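# Carry pillar and ball in one hand, then place both

## Task

The table holds a loose wooden pillar, a wooden ball, a white tray and a plywood board. Get the pillar and the ball into a single hand together and hold that hand's load for a moment with neither object contacting anything else: not the table, not the other hand, not either arm. Afterwards set the ball onto the tray and the pillar onto the board. The carry in one hand must be repeated if any of these happen: both arms (hands counted) are on the objects simultaneously while either object is not yet directly above its destination; or either object touches anything other than a hand, the other object or its own destination, except that an arm may touch it once it sits directly above its destination.

## Robot and tools

Robot: two arms, left_arm and right_arm. Each carries the same five-finger right hand, so the hands are not mirror images and every hand axis and number means the same on both. In the scene frame the base of left_arm is at (+0.057, +0.705, +0.001) m and right_arm at (+0.077, -0.811, +0.001) m. Scene frame: origin at table-top height midway between the arms, +z up, +x out over the table, left_arm on the +y side. Arm names do not match image sides.

Hand point: fixed to the palm, 0.15 m out from the wrist flange along the fingers and 0.05 m in front of the palm. Its +z runs along straight fingers, +y out of the palm, +x across the palm away from the thumb. Straight fingertips reach 0.06 to 0.07 m past it along +z, with their centre lines 0.06 m toward -y. A bracket on the little-finger side juts out and can strike things. With the fingers level, the wrist can hang up to 0.13 m (palm down) or 0.25 m (palm up) below the hand point and reach the table first.

A row is 28 numbers, each in [-1, 1], always covering both arms: left dx, dy, dz, rx, ry, rz; left thumb_turn, thumb_bend, index, middle, ring, little; left force_limit, speed; then the same 14 for the right arm. The six pose numbers are an offset, not a pose: they count from that arm's Hand target as it stood when the action or move began, along that arm's own base axes. 1.0 means 0.6 m or 180 degrees. rx, ry, rz form one rotation vector, turning about the Hand target's position. All six at 0 asks the arm to hold its Hand target. The controller clips commanded orientation to 32 degrees from the measured one per step, so large turns need several steps.

Hand numbers are absolute targets: -1 open (straight finger, thumb beside the palm), +1 closed (curled finger, thumb in front of the palm opposite the fingers). force_limit maps -1 to about 0 N and +1 to 10 N at the fingertip (15 N for the two thumb motors). speed rises from nearly zero at -1 to full at +0.48 and stays full above. For a gentle grip close with speed about -0.94 or lower. With the thumb in front, the hand holds objects roughly 0.035 to 0.065 m thick. There is no keep-as-is value: to leave a hand unchanged, resend the last eight numbers actually sent for it; if none yet, send its hand_measured plus hand_force_limit and hand_speed. To squeeze harder, raise force_limit and send a target more closed than hand_measured; to loosen, send one more open.

Tools:
- execute_actions(actions, cameras): actions is a list of actions; each action is a table of up to 15 rows, one per 1/30 s step, and a shorter table repeats its last row. Every row in one action counts from the same start. cameras lists names, ["all"] or [].
- move(target, speed, blend, stop_force, zero, blocking, cameras): target is one 28-number row or a list of up to 15 rows, all offsets from the same starting Hand targets. Straight paths, which neither slow for nor avoid obstacles. speed in m/s, 0.002 to 3.2, default 0.25 (one value or one per target). blend in m for rounding corners of a list; 0 stops at each. stop_force in N, 4 to 120, ends an arm's path when it feels that much push; unreliable for light or turning contacts; cannot combine with blocking=false. zero (with stop_force) re-zeros force first. Result adds a move: line with done, off_target, moving, held or fault, and limits such as paced or held.
- wait(seconds 0 to 10), stop(), zoom_image(camera, region [x0, y0, x1, y1] in pixels, at most 504 per side), show_instructions(), zero_wrist_force(arm), finished_scene(scene = this scene's number; nothing may follow it in the same reply).

Cameras: cam_head_left, cam_head_right, cam_high, cam_low (896x504), cam_left_wrist, cam_right_wrist (616x616 fisheye).

Results: end_effector_position (m), end_effector_quat_wxyz and velocities are in each arm's own base frame. Hand target is the last commanded pose after clipping; the hand point may rest short of it, and next offsets count from the Hand target. Wrist force/torque are along the end effector's axes; a push reads as force from the surface into the arm. hand_measured, hand_stopped_by (moving, target, force, stalled, fault) and hand_load_n list six values in motor order; load is positive when something pushes the finger open, and a lost grip shows as load dropping near 0. Joint torques include the arm's own weight.

Avoid: contact forces near 150 N or joint contact torque over its limit (an arm freezes for 10 s); any collision or pressing between the arms, including a hand closing on the other hand's fingers; targets past a firm contact, since the arms are stiff; fast moves into things; paths close to an arm's own base; letting go of moving parts, dropping things from height, or anything leaving the table. Objects may get an occasional brief nudge. Holding loads or stretched poses heats motors; a MOTOR HOT line appears at 70 °C and at 85 °C the arm is braked.

Each tool is called after "Request:" in YAML: its name, and indented under it one key for each argument.

Reference images:

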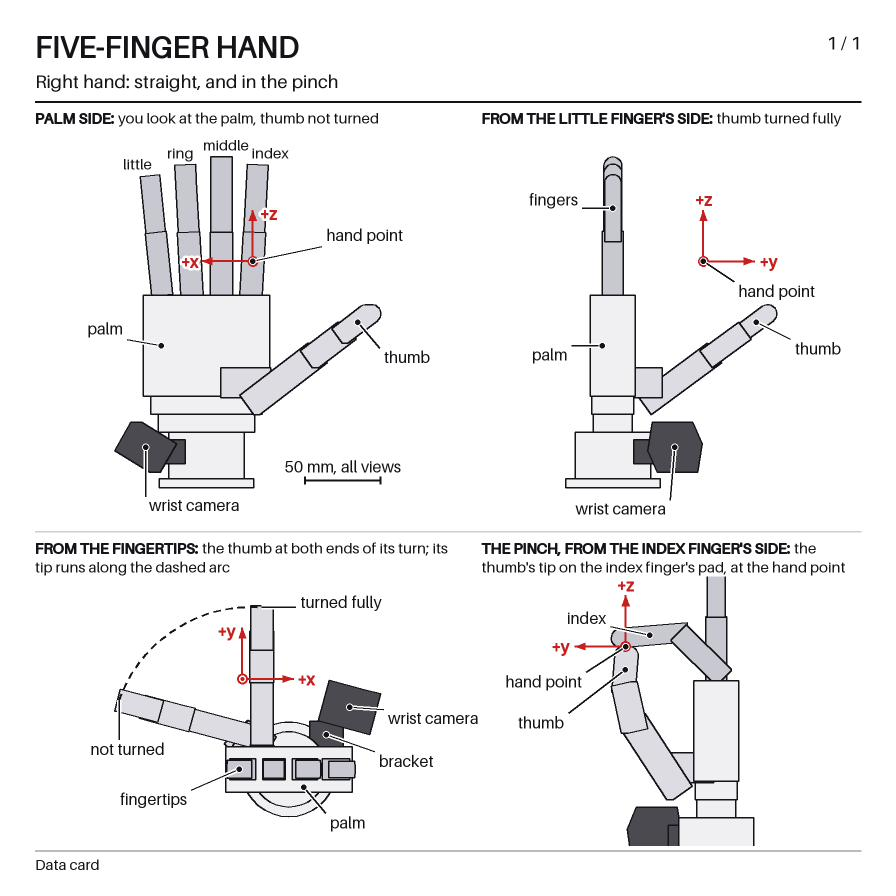

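## Session

Request:
execute_actions:
  actions: []

Scene clock: 0.00 s.
left_arm: end_effector_position=(+0.3963, -0.3950, +0.1886) hand_measured=(-1.000, -1.000, -1.000, -1.000, -1.000, -1.000) hand_load_n=(+0.0, +0.0, +0.0, +0.0, +0.0, +0.0) hand_stopped_by=(target, target, target, target, target, target) hand_force_limit=0.00 hand_speed=-0.80 end_effector_quat_wxyz=(-0.590, +0.706, +0.064, +0.387) | right_arm: end_effector_position=(+0.6111, +0.2345, +0.3403) hand_measured=(-1.000, -1.000, -1.000, -1.000, -1.000, -1.000) hand_load_n=(+0.0, +0.0, +0.0, +0.0, +0.0, +0.0) hand_stopped_by=(target, target, target, target, target, target) hand_force_limit=0.00 hand_speed=-0.80 end_effector_quat_wxyz=(+0.281, +0.894, -0.346, -0.058)
Joint positions: left_arm=[-1.438 -0.865 1.971 2.03 0.948 -0.669] | right_arm=[0.254 -0.895 1.21 1.706 1.953 -3.632]
Joint velocities: within noise
Joint torques (N m): no reading
Motor temperatures (°C): left_arm=[37 33 24 38 39 43] | right_arm=[36 26 28 30 30 37]
Wrist force (N): no reading
Wrist torque (N m): no reading
Wrist force, peak (N): no reading
Hand target: left_arm +0.3963, -0.3950, +0.1886; -0.590, +0.706, +0.064, +0.387 | right_arm +0.6111, +0.2345, +0.3403; +0.281, +0.894, -0.346, -0.058

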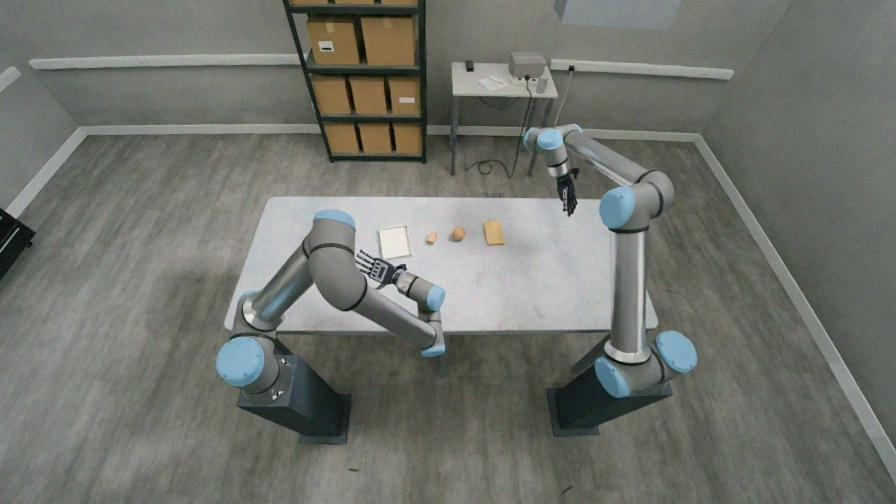

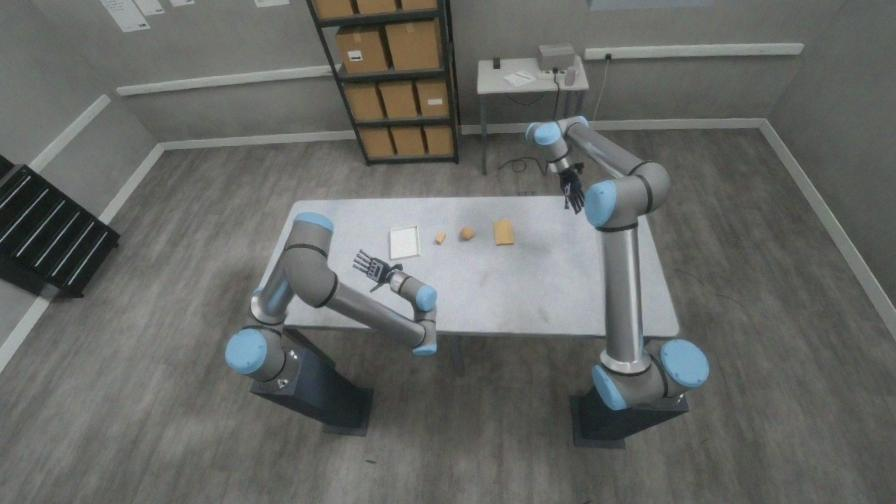

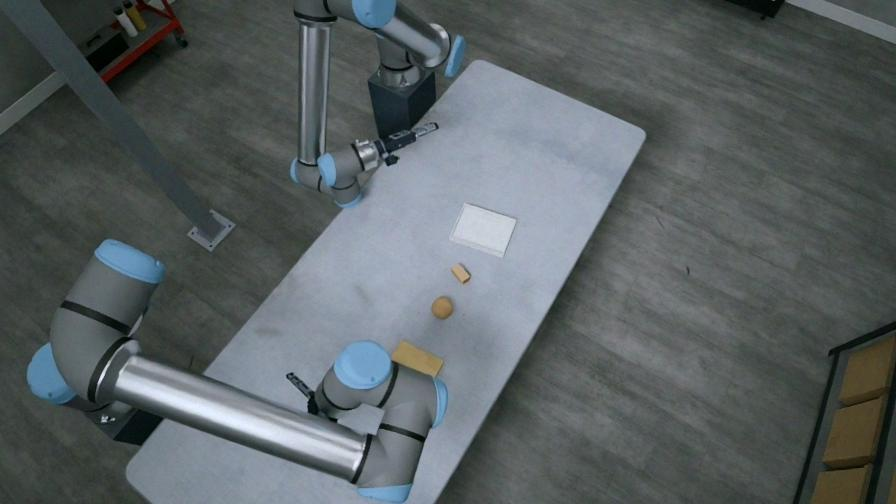

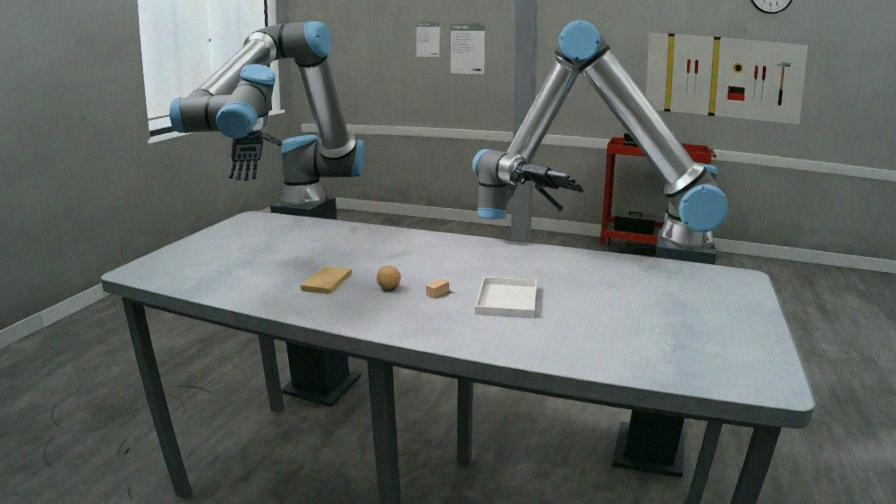

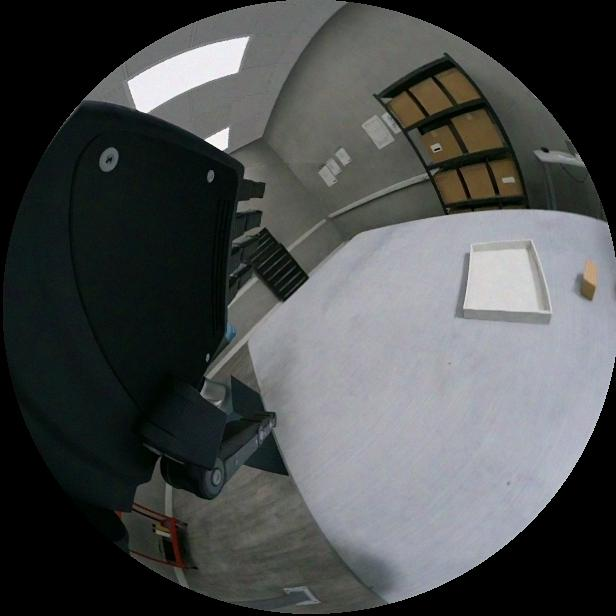

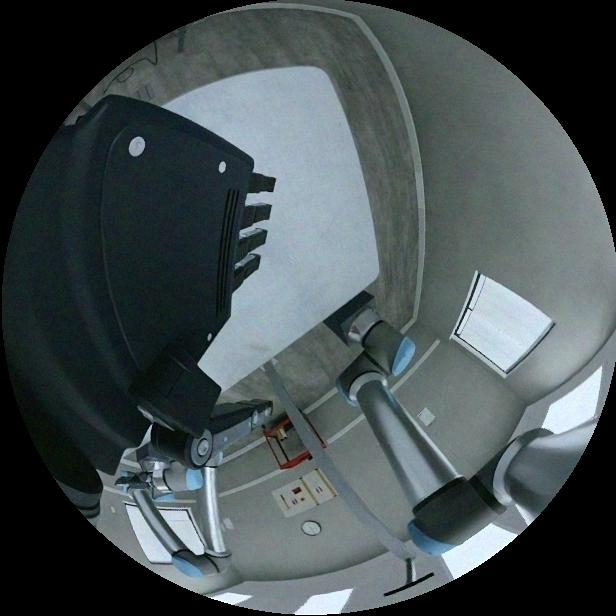

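Request:
zoom_image:
  camera: "cam_high"
  region: [360, 180, 560, 400]

Request:
zoom_image:
  camera: "cam_low"
  region: [280, 230, 560, 340]

Request:
zoom_image:
  camera: "cam_head_right"
  region: [370, 200, 530, 280]

Scaled by 2.291.

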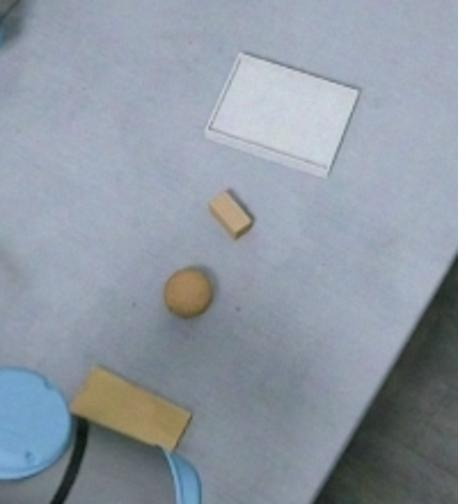

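Scaled by 1.800.

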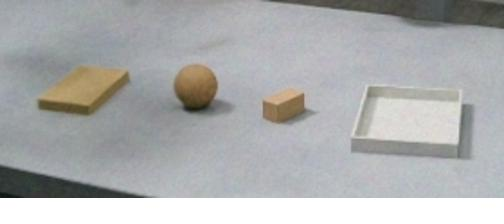

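Scaled by 3.150.

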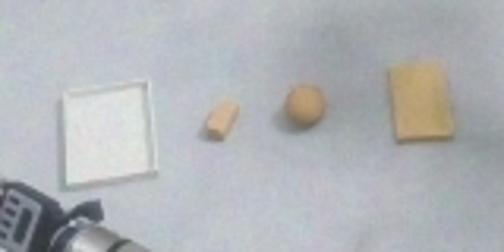

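Request:
move:
  target: [0.54,-0.40,0.235,-0.455,-0.413,0.582,1,-1,-1,-1,-1,-1,0,0.2,0,-0.2,0.1,0,0,0,-1,-1,-1,-1,-1,-1,0,-0.8]
  speed: 0.4
  cameras: ["all"]

Scene clock: 205.83 s.
left_arm: end_effector_position=(+0.7204, -0.6349, +0.3295) hand_measured=(+1.000, -1.000, -1.000, -1.000, -1.000, -1.000) hand_load_n=(+0.0, +0.0, +0.0, +0.0, +0.0, +0.0) hand_stopped_by=(target, target, target, target, target, target) hand_force_limit=0.00 hand_speed=0.20 end_effector_quat_wxyz=(-0.001, +0.250, +0.968, +0.000) | right_arm: end_effector_position=(+0.6111, +0.1144, +0.4004) hand_measured=(-1.000, -1.000, -1.000, -1.000, -1.000, -1.000) hand_load_n=(+0.0, +0.0, +0.0, +0.0, +0.0, +0.0) hand_stopped_by=(target, target, target, target, target, target) hand_force_limit=0.00 hand_speed=-0.80 end_effector_quat_wxyz=(+0.281, +0.893, -0.346, -0.058)
Joint positions: left_arm=[-0.977 -0.674 0.616 1.63 1.572 -2.042] | right_arm=[0.105 -1.001 1.264 1.699 2.014 -3.78]
Joint torques (N m): left_arm=[-8.66 -115.34 -34.46 2.37 3.25 -1.75] | right_arm=[19.17 -68.27 -28.4 1.1 -1.66 3.38]
Wrist force (N): left_arm=[-0.3 -0.9 -1.0] | right_arm=[0.4 0.0 -0.4]
Wrist torque (N m): left_arm=[-0.32 0.02 -0.27] | right_arm=[0.02 -0.05 0.25]
Wrist force, peak (N): left_arm=[0.6 -1.3 -1.8] | right_arm=[0.9 0.3 -0.7]
Hand target: left_arm +0.7203, -0.6350, +0.3296; +0.000, +0.250, +0.968, +0.000 | right_arm +0.6111, +0.1145, +0.4003; +0.281, +0.894, -0.346, -0.058
Off the commanded pose: left_arm 0.000 m, 0 deg | right_arm 0.000 m, 0 deg.
move: done
camera_calibration:
cam_left_wrist: T_world_to_cam=[[0.256635, 0.966271, 0.021427, 0.423454], [0.842211, -0.234451, 0.485504, -0.917453], [0.474152, -0.106551, -0.873972, -0.00661666], [0, 0, 0, 1]] pos_world=[0.667153, -0.624974, 0.430571]
cam_right_wrist: T_world_to_cam=[[-0.3696, -0.781827, 0.502138, 0.117355], [-0.628975, 0.608281, 0.484133, 0.121679], [-0.683949, -0.136896, -0.71657, 0.834093], [0, 0, 0, 1]] pos_world=[0.690385, 0.131921, 0.479849]

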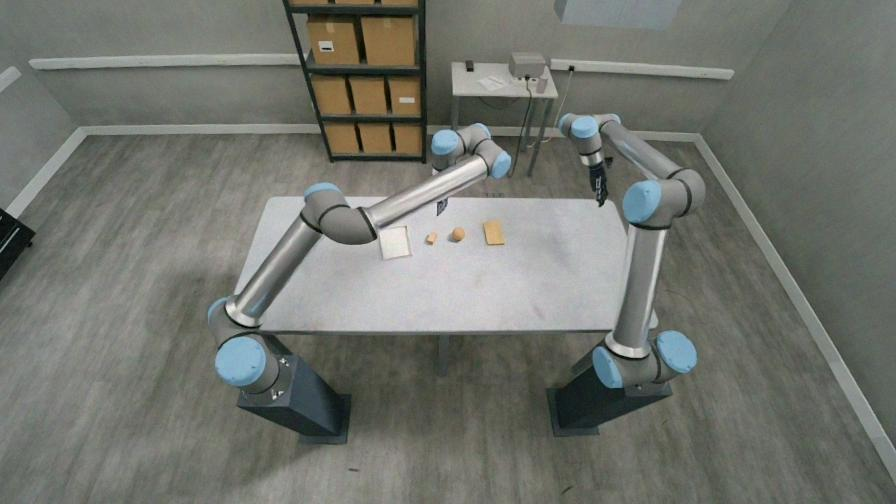

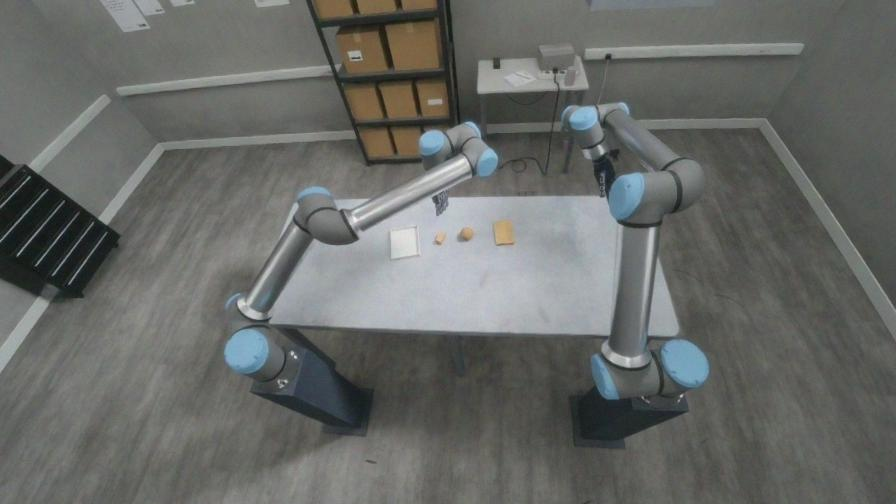

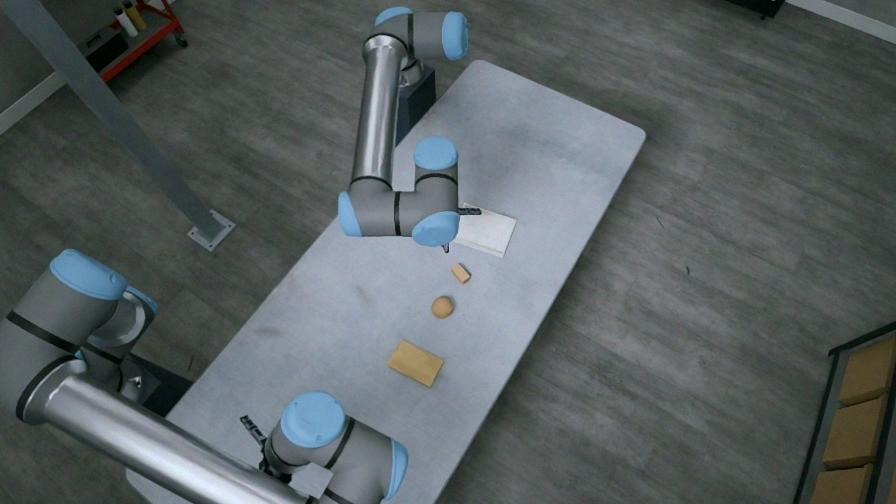

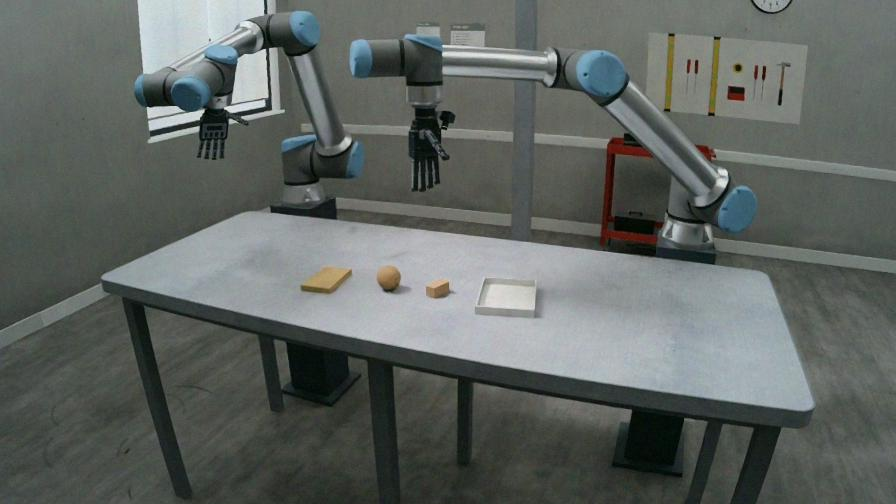

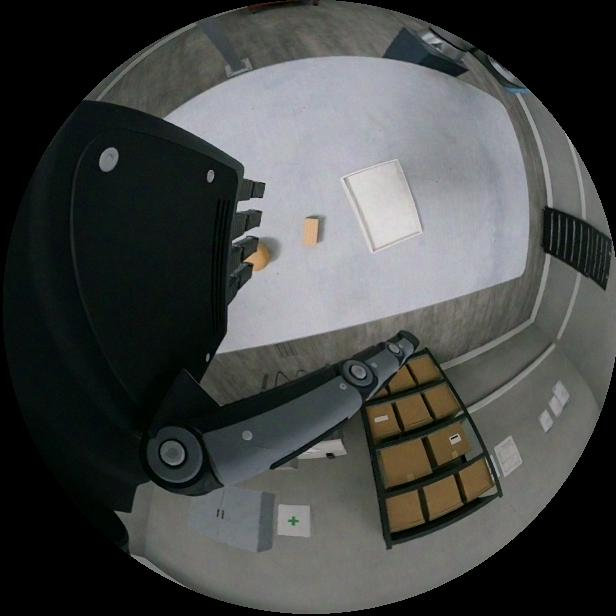

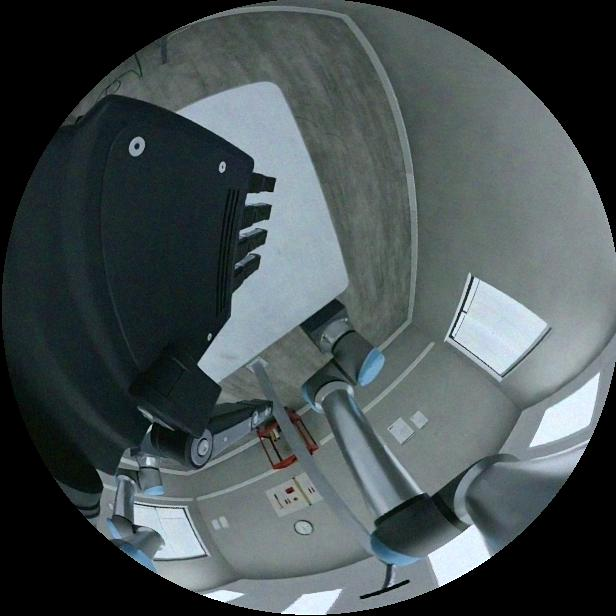

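Request:
zoom_image:
  camera: "cam_left_wrist"
  region: [220, 140, 440, 300]

Scaled by 2.291 from the camera's 616x616 image, which has a finer 880x880 frame.

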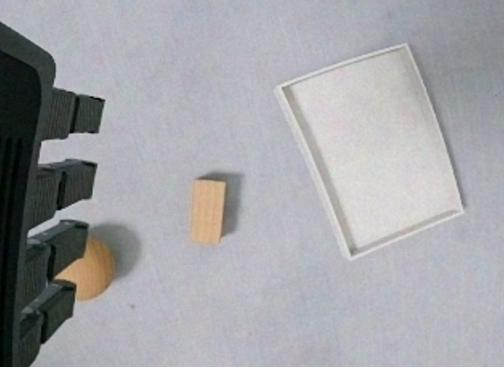

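Request:
zoom_image:
  camera: "cam_left_wrist"
  region: [280, 200, 340, 260]

Request:
zoom_image:
  camera: "cam_head_left"
  region: [410, 210, 510, 266]

Request:
zoom_image:
  camera: "cam_high"
  region: [370, 250, 490, 400]

Scaled by 8.400 from the camera's 616x616 image, which has a finer 880x880 frame.

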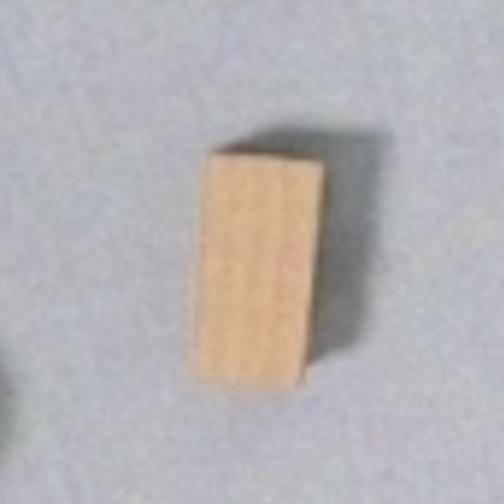

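Scaled by 5.040.

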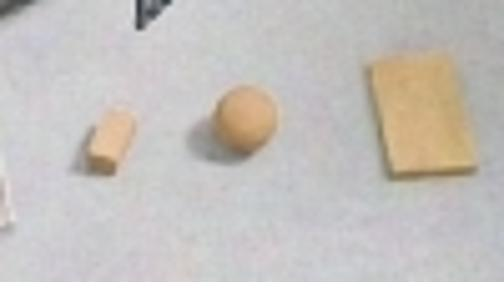

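Scaled by 3.360.

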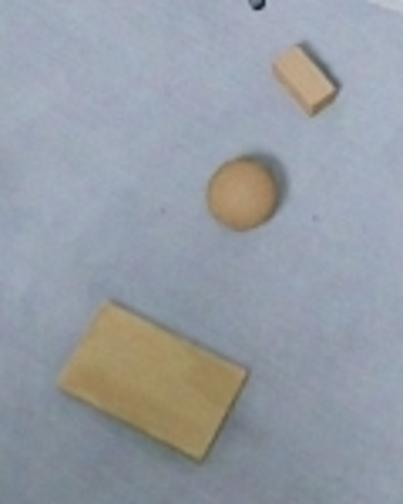

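Request:
move:
  target: [0,0,-0.28,0,0,0,1,-1,-1,-1,-1,-1,0,0.2,0,0,0,0,0,0,-1,-1,-1,-1,-1,-1,0,-0.8]
  speed: 0.3
  cameras: ["cam_left_wrist"]

Request:
zoom_image:
  camera: "cam_left_wrist"
  region: [260, 160, 360, 260]

Scene clock: 423.73 s.
left_arm: end_effector_position=(+0.7203, -0.6350, +0.1617) hand_measured=(+1.000, -1.000, -1.000, -1.000, -1.000, -1.000) hand_load_n=(+0.0, +0.0, +0.0, +0.0, +0.0, +0.0) hand_stopped_by=(target, target, target, target, target, target) hand_force_limit=0.00 hand_speed=0.20 end_effector_quat_wxyz=(+0.000, +0.250, +0.968, +0.000) | right_arm: end_effector_position=(+0.6111, +0.1145, +0.4003) hand_measured=(-1.000, -1.000, -1.000, -1.000, -1.000, -1.000) hand_load_n=(+0.0, +0.0, +0.0, +0.0, +0.0, +0.0) hand_stopped_by=(target, target, target, target, target, target) hand_force_limit=0.00 hand_speed=-0.80 end_effector_quat_wxyz=(+0.281, +0.894, -0.346, -0.058)
Joint positions: left_arm=[-0.977 -0.644 0.854 1.36 1.572 -2.042] | right_arm=[0.105 -1.001 1.264 1.699 2.013 -3.78]
Joint torques (N m): left_arm=[-1.09 -110.52 -29.2 1.98 -3.51 2.58] | right_arm=[18.34 -68.75 -44.22 1.39 -2.51 3.79]
Wrist force (N): left_arm=[0.1 -1.1 -1.1] | right_arm=[0.2 0.0 0.3]
Wrist torque (N m): left_arm=[-0.42 0.01 -0.20] | right_arm=[-0.02 -0.03 0.21]
Wrist force, peak (N): left_arm=[-0.2 -1.4 -3.6] | right_arm=[-0.7 0.3 -0.6]
Hand target: left_arm +0.7203, -0.6350, +0.1616; +0.000, +0.250, +0.968, +0.000 | right_arm +0.6111, +0.1145, +0.4003; +0.281, +0.894, -0.346, -0.058
Off the commanded pose: left_arm 0.000 m, 0 deg | right_arm 0.000 m, 0 deg.
move: done
camera_calibration:
cam_left_wrist: T_world_to_cam=[[0.25649, 0.966315, 0.0211493, 0.427366], [0.842217, -0.234179, 0.485625, -0.83579], [0.474219, -0.106745, -0.873912, -0.153414], [0, 0, 0, 1]] pos_world=[0.667053, -0.625071, 0.262772]
Images, in order (width x height): cam_left_wrist 616x616.

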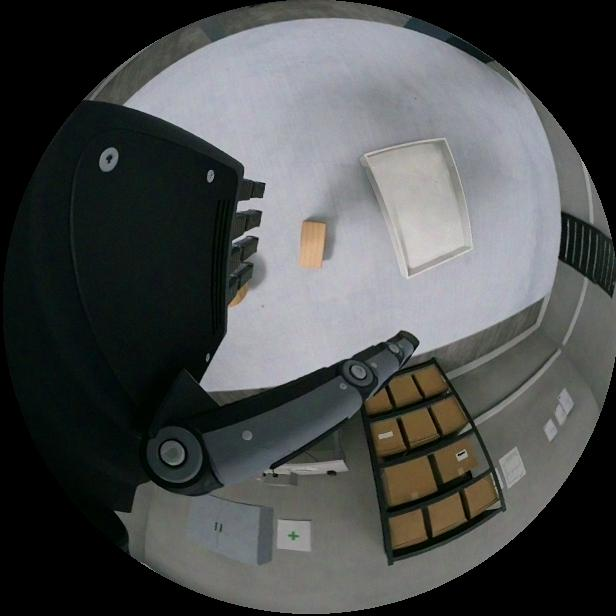

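Scaled by 5.040 from the camera's 616x616 image, which has a finer 880x880 frame.

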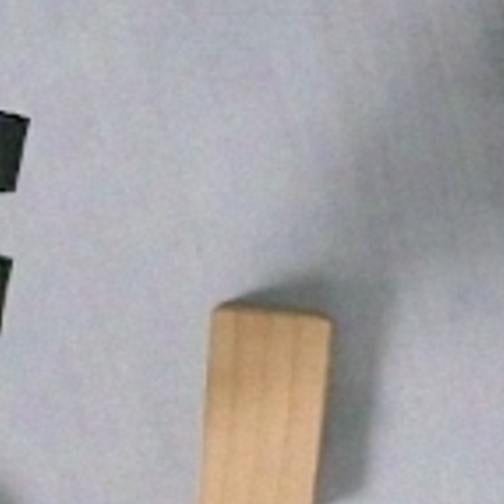

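Request:
zoom_image:
  camera: "cam_left_wrist"
  region: [270, 200, 350, 280]

Scaled by 6.300 from the camera's 616x616 image, which has a finer 880x880 frame.

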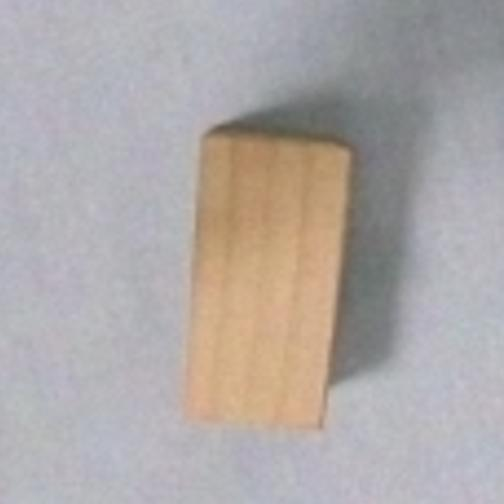

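Request:
move:
  target: [0.0888,0.0148,0.064,-0.171,-0.380,0.0447,1,-1,-1,-1,0.3,0.3,0,0.2,0,0,0,0,0,0,-1,-1,-1,-1,-1,-1,0,-0.8]
  speed: 0.3
  cameras: ["cam_left_wrist","cam_low","cam_high"]

Scene clock: 467.77 s.
left_arm: end_effector_position=(+0.7735, -0.6261, +0.2001) hand_measured=(+1.000, -1.000, -1.000, -1.000, +0.300, +0.300) hand_load_n=(+0.0, +0.0, +0.0, +0.0, +0.0, +0.0) hand_stopped_by=(target, target, target, target, target, target) hand_force_limit=0.00 hand_speed=0.20 end_effector_quat_wxyz=(+0.599, +0.135, +0.782, -0.103) | right_arm: end_effector_position=(+0.6111, +0.1145, +0.4003) hand_measured=(-1.000, -1.000, -1.000, -1.000, -1.000, -1.000) hand_load_n=(+0.0, +0.0, +0.0, +0.0, +0.0, +0.0) hand_stopped_by=(target, target, target, target, target, target) hand_force_limit=0.00 hand_speed=-0.80 end_effector_quat_wxyz=(+0.281, +0.894, -0.346, -0.058)
Joint positions: left_arm=[-1.094 -0.984 1.618 -0.28 0.851 -1.81] | right_arm=[0.105 -1.001 1.264 1.699 2.013 -3.78]
Joint torques (N m): left_arm=[14.04 -71.92 -32.76 -1.3 0.25 1.8] | right_arm=[17.17 -68.43 -43.73 2.17 -2.3 3.76]
Wrist force (N): left_arm=[-1.6 1.0 -0.5] | right_arm=[-0.3 0.0 -0.3]
Wrist torque (N m): left_arm=[0.16 0.23 0.17] | right_arm=[0.02 0.06 0.19]
Wrist force, peak (N): left_arm=[-1.8 1.3 -0.4] | right_arm=[0.0 1.0 -0.3]
Hand target: left_arm +0.7736, -0.6261, +0.2000; +0.599, +0.135, +0.782, -0.103 | right_arm +0.6111, +0.1145, +0.4003; +0.281, +0.894, -0.346, -0.058
Off the commanded pose: left_arm 0.000 m, 0 deg | right_arm 0.000 m, 0 deg.
move: done
camera_calibration:
cam_left_wrist: T_world_to_cam=[[0.245125, 0.941938, -0.229493, 0.448088], [-0.165855, 0.273967, 0.94733, 0.108428], [0.955199, -0.194151, 0.223381, -0.790498], [0, 0, 0, 1]] pos_world=[0.663229, -0.605253, 0.176698]
Images, in order (width x height): cam_high 896x504, cam_low 896x504, cam_left_wrist 616x616.

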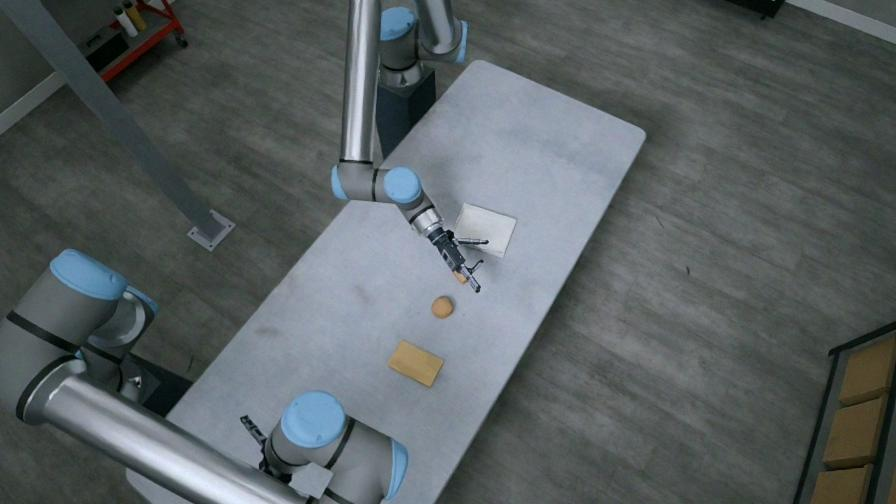

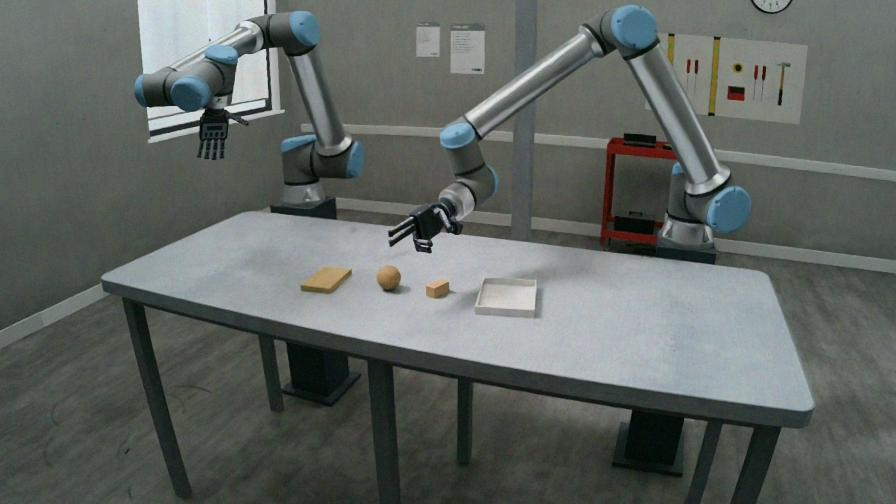

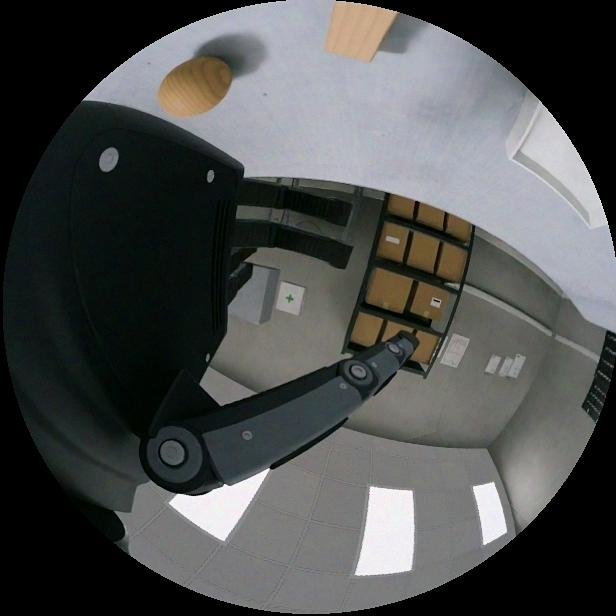

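Request:
move:
  target: [0,0,-0.15,0,0,0,1,-1,-1,-1,0.3,0.3,0,0.2,0,0,0,0,0,0,-1,-1,-1,-1,-1,-1,0,-0.8]
  speed: 0.2
  cameras: ["cam_left_wrist","cam_low","cam_high"]

Request:
zoom_image:
  camera: "cam_low"
  region: [360, 220, 500, 320]

Request:
zoom_image:
  camera: "cam_high"
  region: [400, 200, 520, 320]

Scene clock: 485.30 s.
left_arm: end_effector_position=(+0.7735, -0.6260, +0.1100) hand_measured=(+1.000, -1.000, -1.000, -1.000, +0.300, +0.300) hand_load_n=(+0.0, +0.0, +0.0, +0.0, +0.0, +0.0) hand_stopped_by=(target, target, target, target, target, target) hand_force_limit=0.00 hand_speed=0.20 end_effector_quat_wxyz=(+0.599, +0.135, +0.782, -0.103) | right_arm: end_effector_position=(+0.6111, +0.1145, +0.4003) hand_measured=(-1.000, -1.000, -1.000, -1.000, -1.000, -1.000) hand_load_n=(+0.0, +0.0, +0.0, +0.0, +0.0, +0.0) hand_stopped_by=(target, target, target, target, target, target) hand_force_limit=0.00 hand_speed=-0.80 end_effector_quat_wxyz=(+0.281, +0.894, -0.346, -0.058)
Joint positions: left_arm=[-1.094 -0.889 1.651 -0.407 0.85 -1.81] | right_arm=[0.105 -1.001 1.264 1.699 2.013 -3.78]
Joint torques (N m): left_arm=[-0.07 -76.63 -35.91 -0.8 1.5 2.61] | right_arm=[16.3 -68.45 -43.52 2.6 -2.38 3.45]
Wrist force (N): left_arm=[-1.9 0.1 -0.1] | right_arm=[0.3 0.5 0.0]
Wrist torque (N m): left_arm=[0.04 0.18 0.14] | right_arm=[0.06 -0.04 0.24]
Wrist force, peak (N): left_arm=[-4.2 0.9 -0.9] | right_arm=[-0.5 0.5 -1.0]
Hand target: left_arm +0.7736, -0.6261, +0.1100; +0.599, +0.135, +0.782, -0.103 | right_arm +0.6111, +0.1145, +0.4003; +0.281, +0.894, -0.346, -0.058
Off the commanded pose: left_arm 0.000 m, 0 deg | right_arm 0.000 m, 0 deg.
move: done
camera_calibration:
cam_left_wrist: T_world_to_cam=[[0.244982, 0.94204, -0.229225, 0.427475], [-0.165955, 0.273685, 0.947394, 0.19355], [0.955219, -0.194054, 0.223384, -0.770328], [0, 0, 0, 1]] pos_world=[0.663229, -0.605156, 0.0866986]
Images, in order (width x height): cam_high 896x504, cam_low 896x504, cam_left_wrist 616x616.

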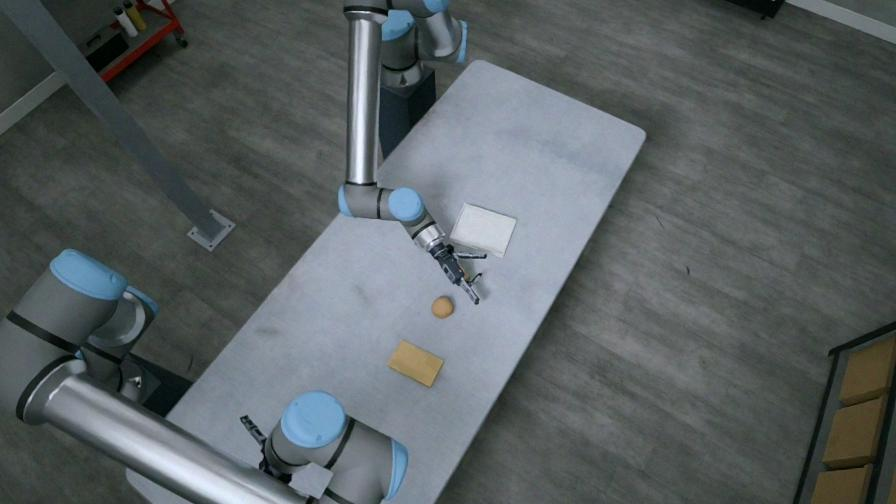

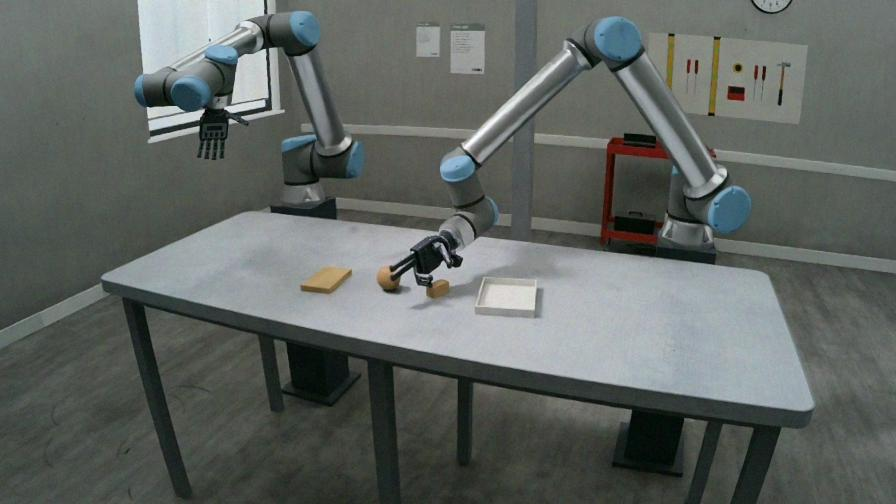

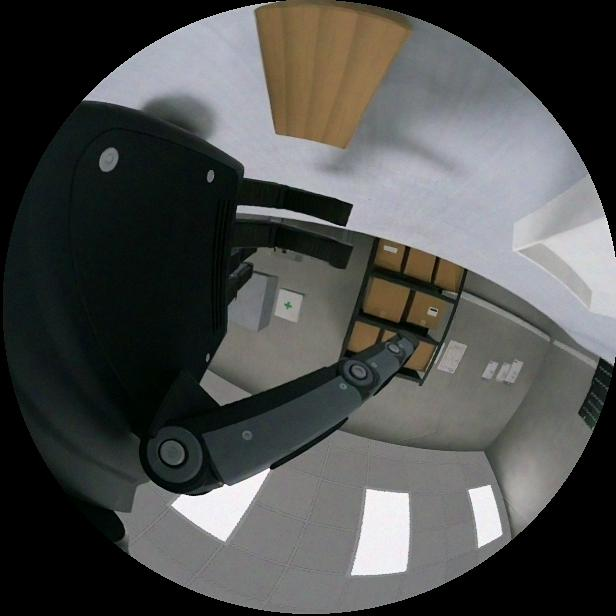

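Scaled by 3.600.

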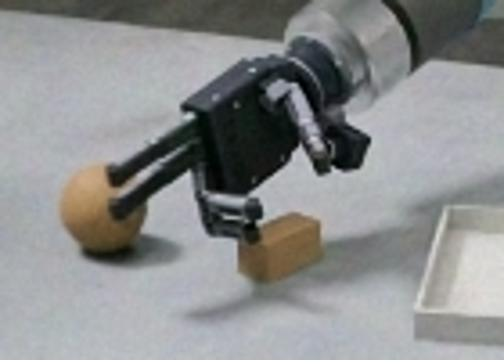

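Scaled by 4.200.

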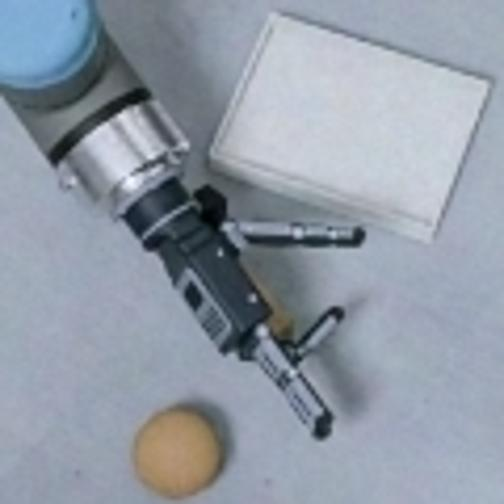

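Request:
move:
  target: [0,0,-0.05,0,0,0,1,-1,-1,-1,0.3,0.3,0,0.2,0,0,0,0,0,0,-1,-1,-1,-1,-1,-1,0,-0.8]
  speed: 0.015
  stop_force: 5
  cameras: ["cam_left_wrist","cam_low","cam_high"]

Request:
zoom_image:
  camera: "cam_low"
  region: [360, 220, 500, 320]

Request:
zoom_image:
  camera: "cam_high"
  region: [400, 200, 520, 320]

Scene clock: 505.83 s.
left_arm: end_effector_position=(+0.7736, -0.6261, +0.0800) hand_measured=(+1.000, -1.000, -1.000, -1.000, +0.300, +0.300) hand_load_n=(+0.0, +0.0, +0.0, +0.0, +0.0, +0.0) hand_stopped_by=(target, target, target, target, target, target) hand_force_limit=0.00 hand_speed=0.20 end_effector_quat_wxyz=(+0.599, +0.135, +0.782, -0.103) | right_arm: end_effector_position=(+0.6111, +0.1145, +0.4003) hand_measured=(-1.000, -1.000, -1.000, -1.000, -1.000, -1.000) hand_load_n=(+0.0, +0.0, +0.0, +0.0, +0.0, +0.0) hand_stopped_by=(target, target, target, target, target, target) hand_force_limit=0.00 hand_speed=-0.80 end_effector_quat_wxyz=(+0.281, +0.894, -0.346, -0.058)
Joint positions: left_arm=[-1.094 -0.855 1.656 -0.448 0.851 -1.81] | right_arm=[0.105 -1.001 1.264 1.699 2.013 -3.78]
Joint torques (N m): left_arm=[13.72 -100.71 -29.35 2.27 2.6 0.51] | right_arm=[15.72 -68.32 -43.47 3.69 -2.44 3.46]
Wrist force (N): left_arm=[-1.4 0.8 -0.3] | right_arm=[0.6 0.2 -0.2]
Wrist torque (N m): left_arm=[0.13 0.14 0.15] | right_arm=[0.03 -0.09 0.25]
Wrist force, peak (N): left_arm=[-2.4 0.7 -0.4] | right_arm=[0.3 0.4 -0.7]
Hand target: left_arm +0.7736, -0.6261, +0.0800; +0.599, +0.135, +0.782, -0.103 | right_arm +0.6111, +0.1145, +0.4003; +0.281, +0.894, -0.346, -0.058
Off the commanded pose: left_arm 0.000 m, 0 deg | right_arm 0.000 m, 0 deg.
move: done
camera_calibration:
cam_left_wrist: T_world_to_cam=[[0.244998, 0.942014, -0.229313, 0.420554], [-0.165932, 0.273773, 0.947373, 0.222106], [0.955218, -0.194054, 0.223385, -0.763605], [0, 0, 0, 1]] pos_world=[0.663229, -0.605155, 0.0565985]
Images, in order (width x height): cam_high 896x504, cam_low 896x504, cam_left_wrist 616x616.

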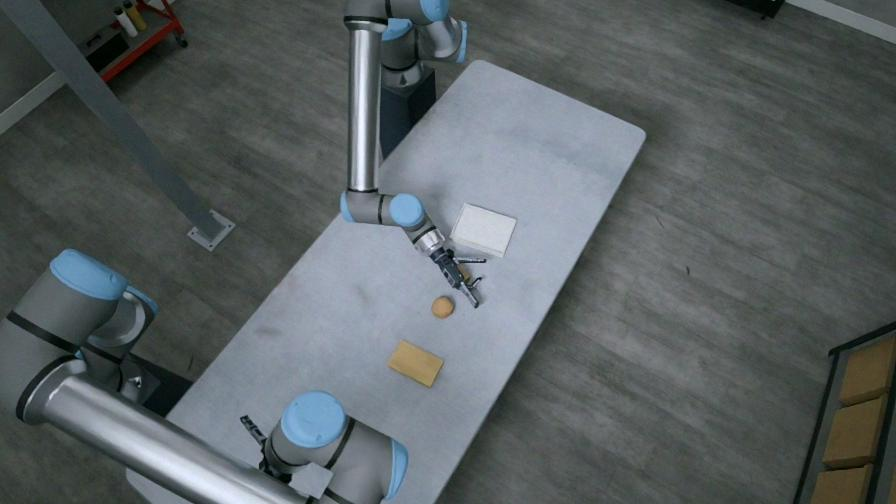

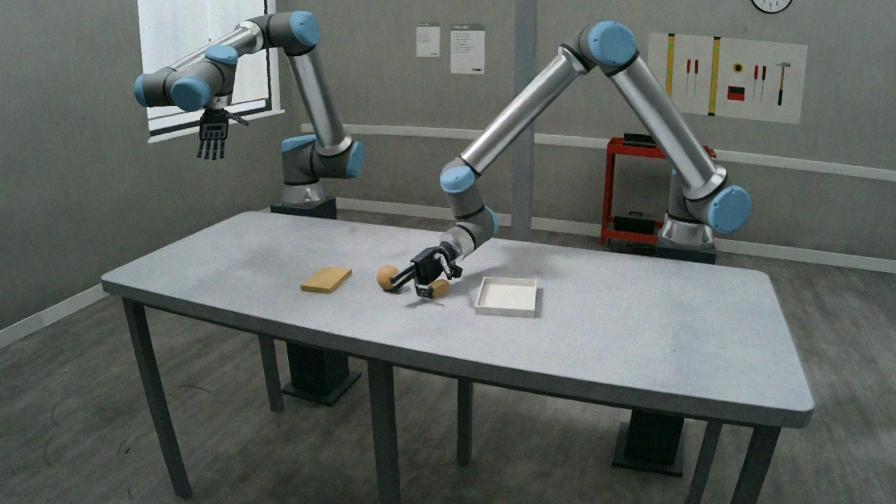

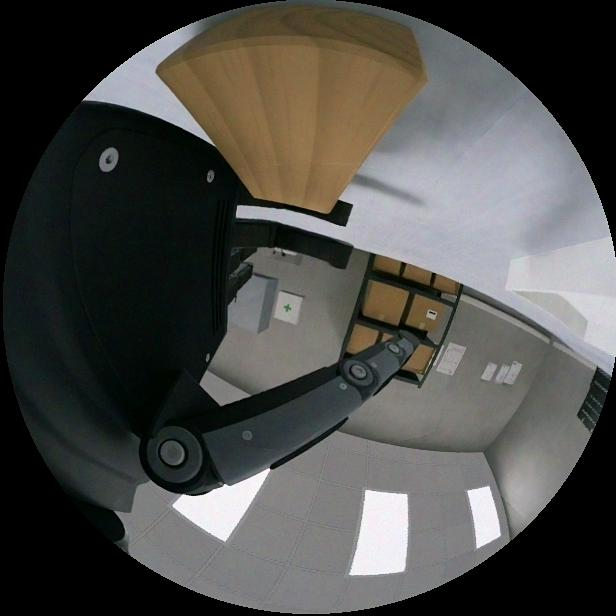

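Scaled by 3.600.

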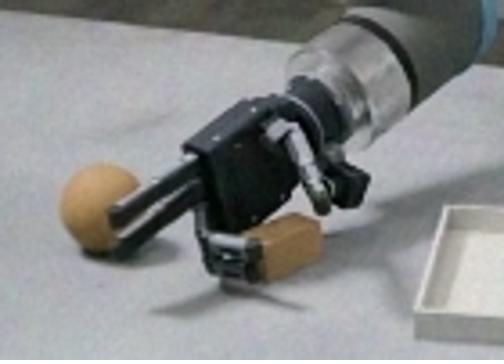

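Scaled by 4.200.

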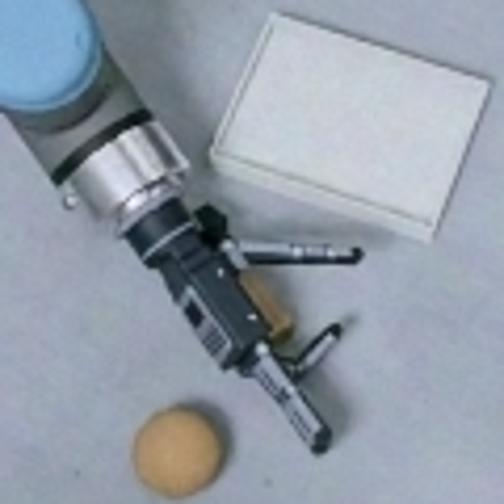

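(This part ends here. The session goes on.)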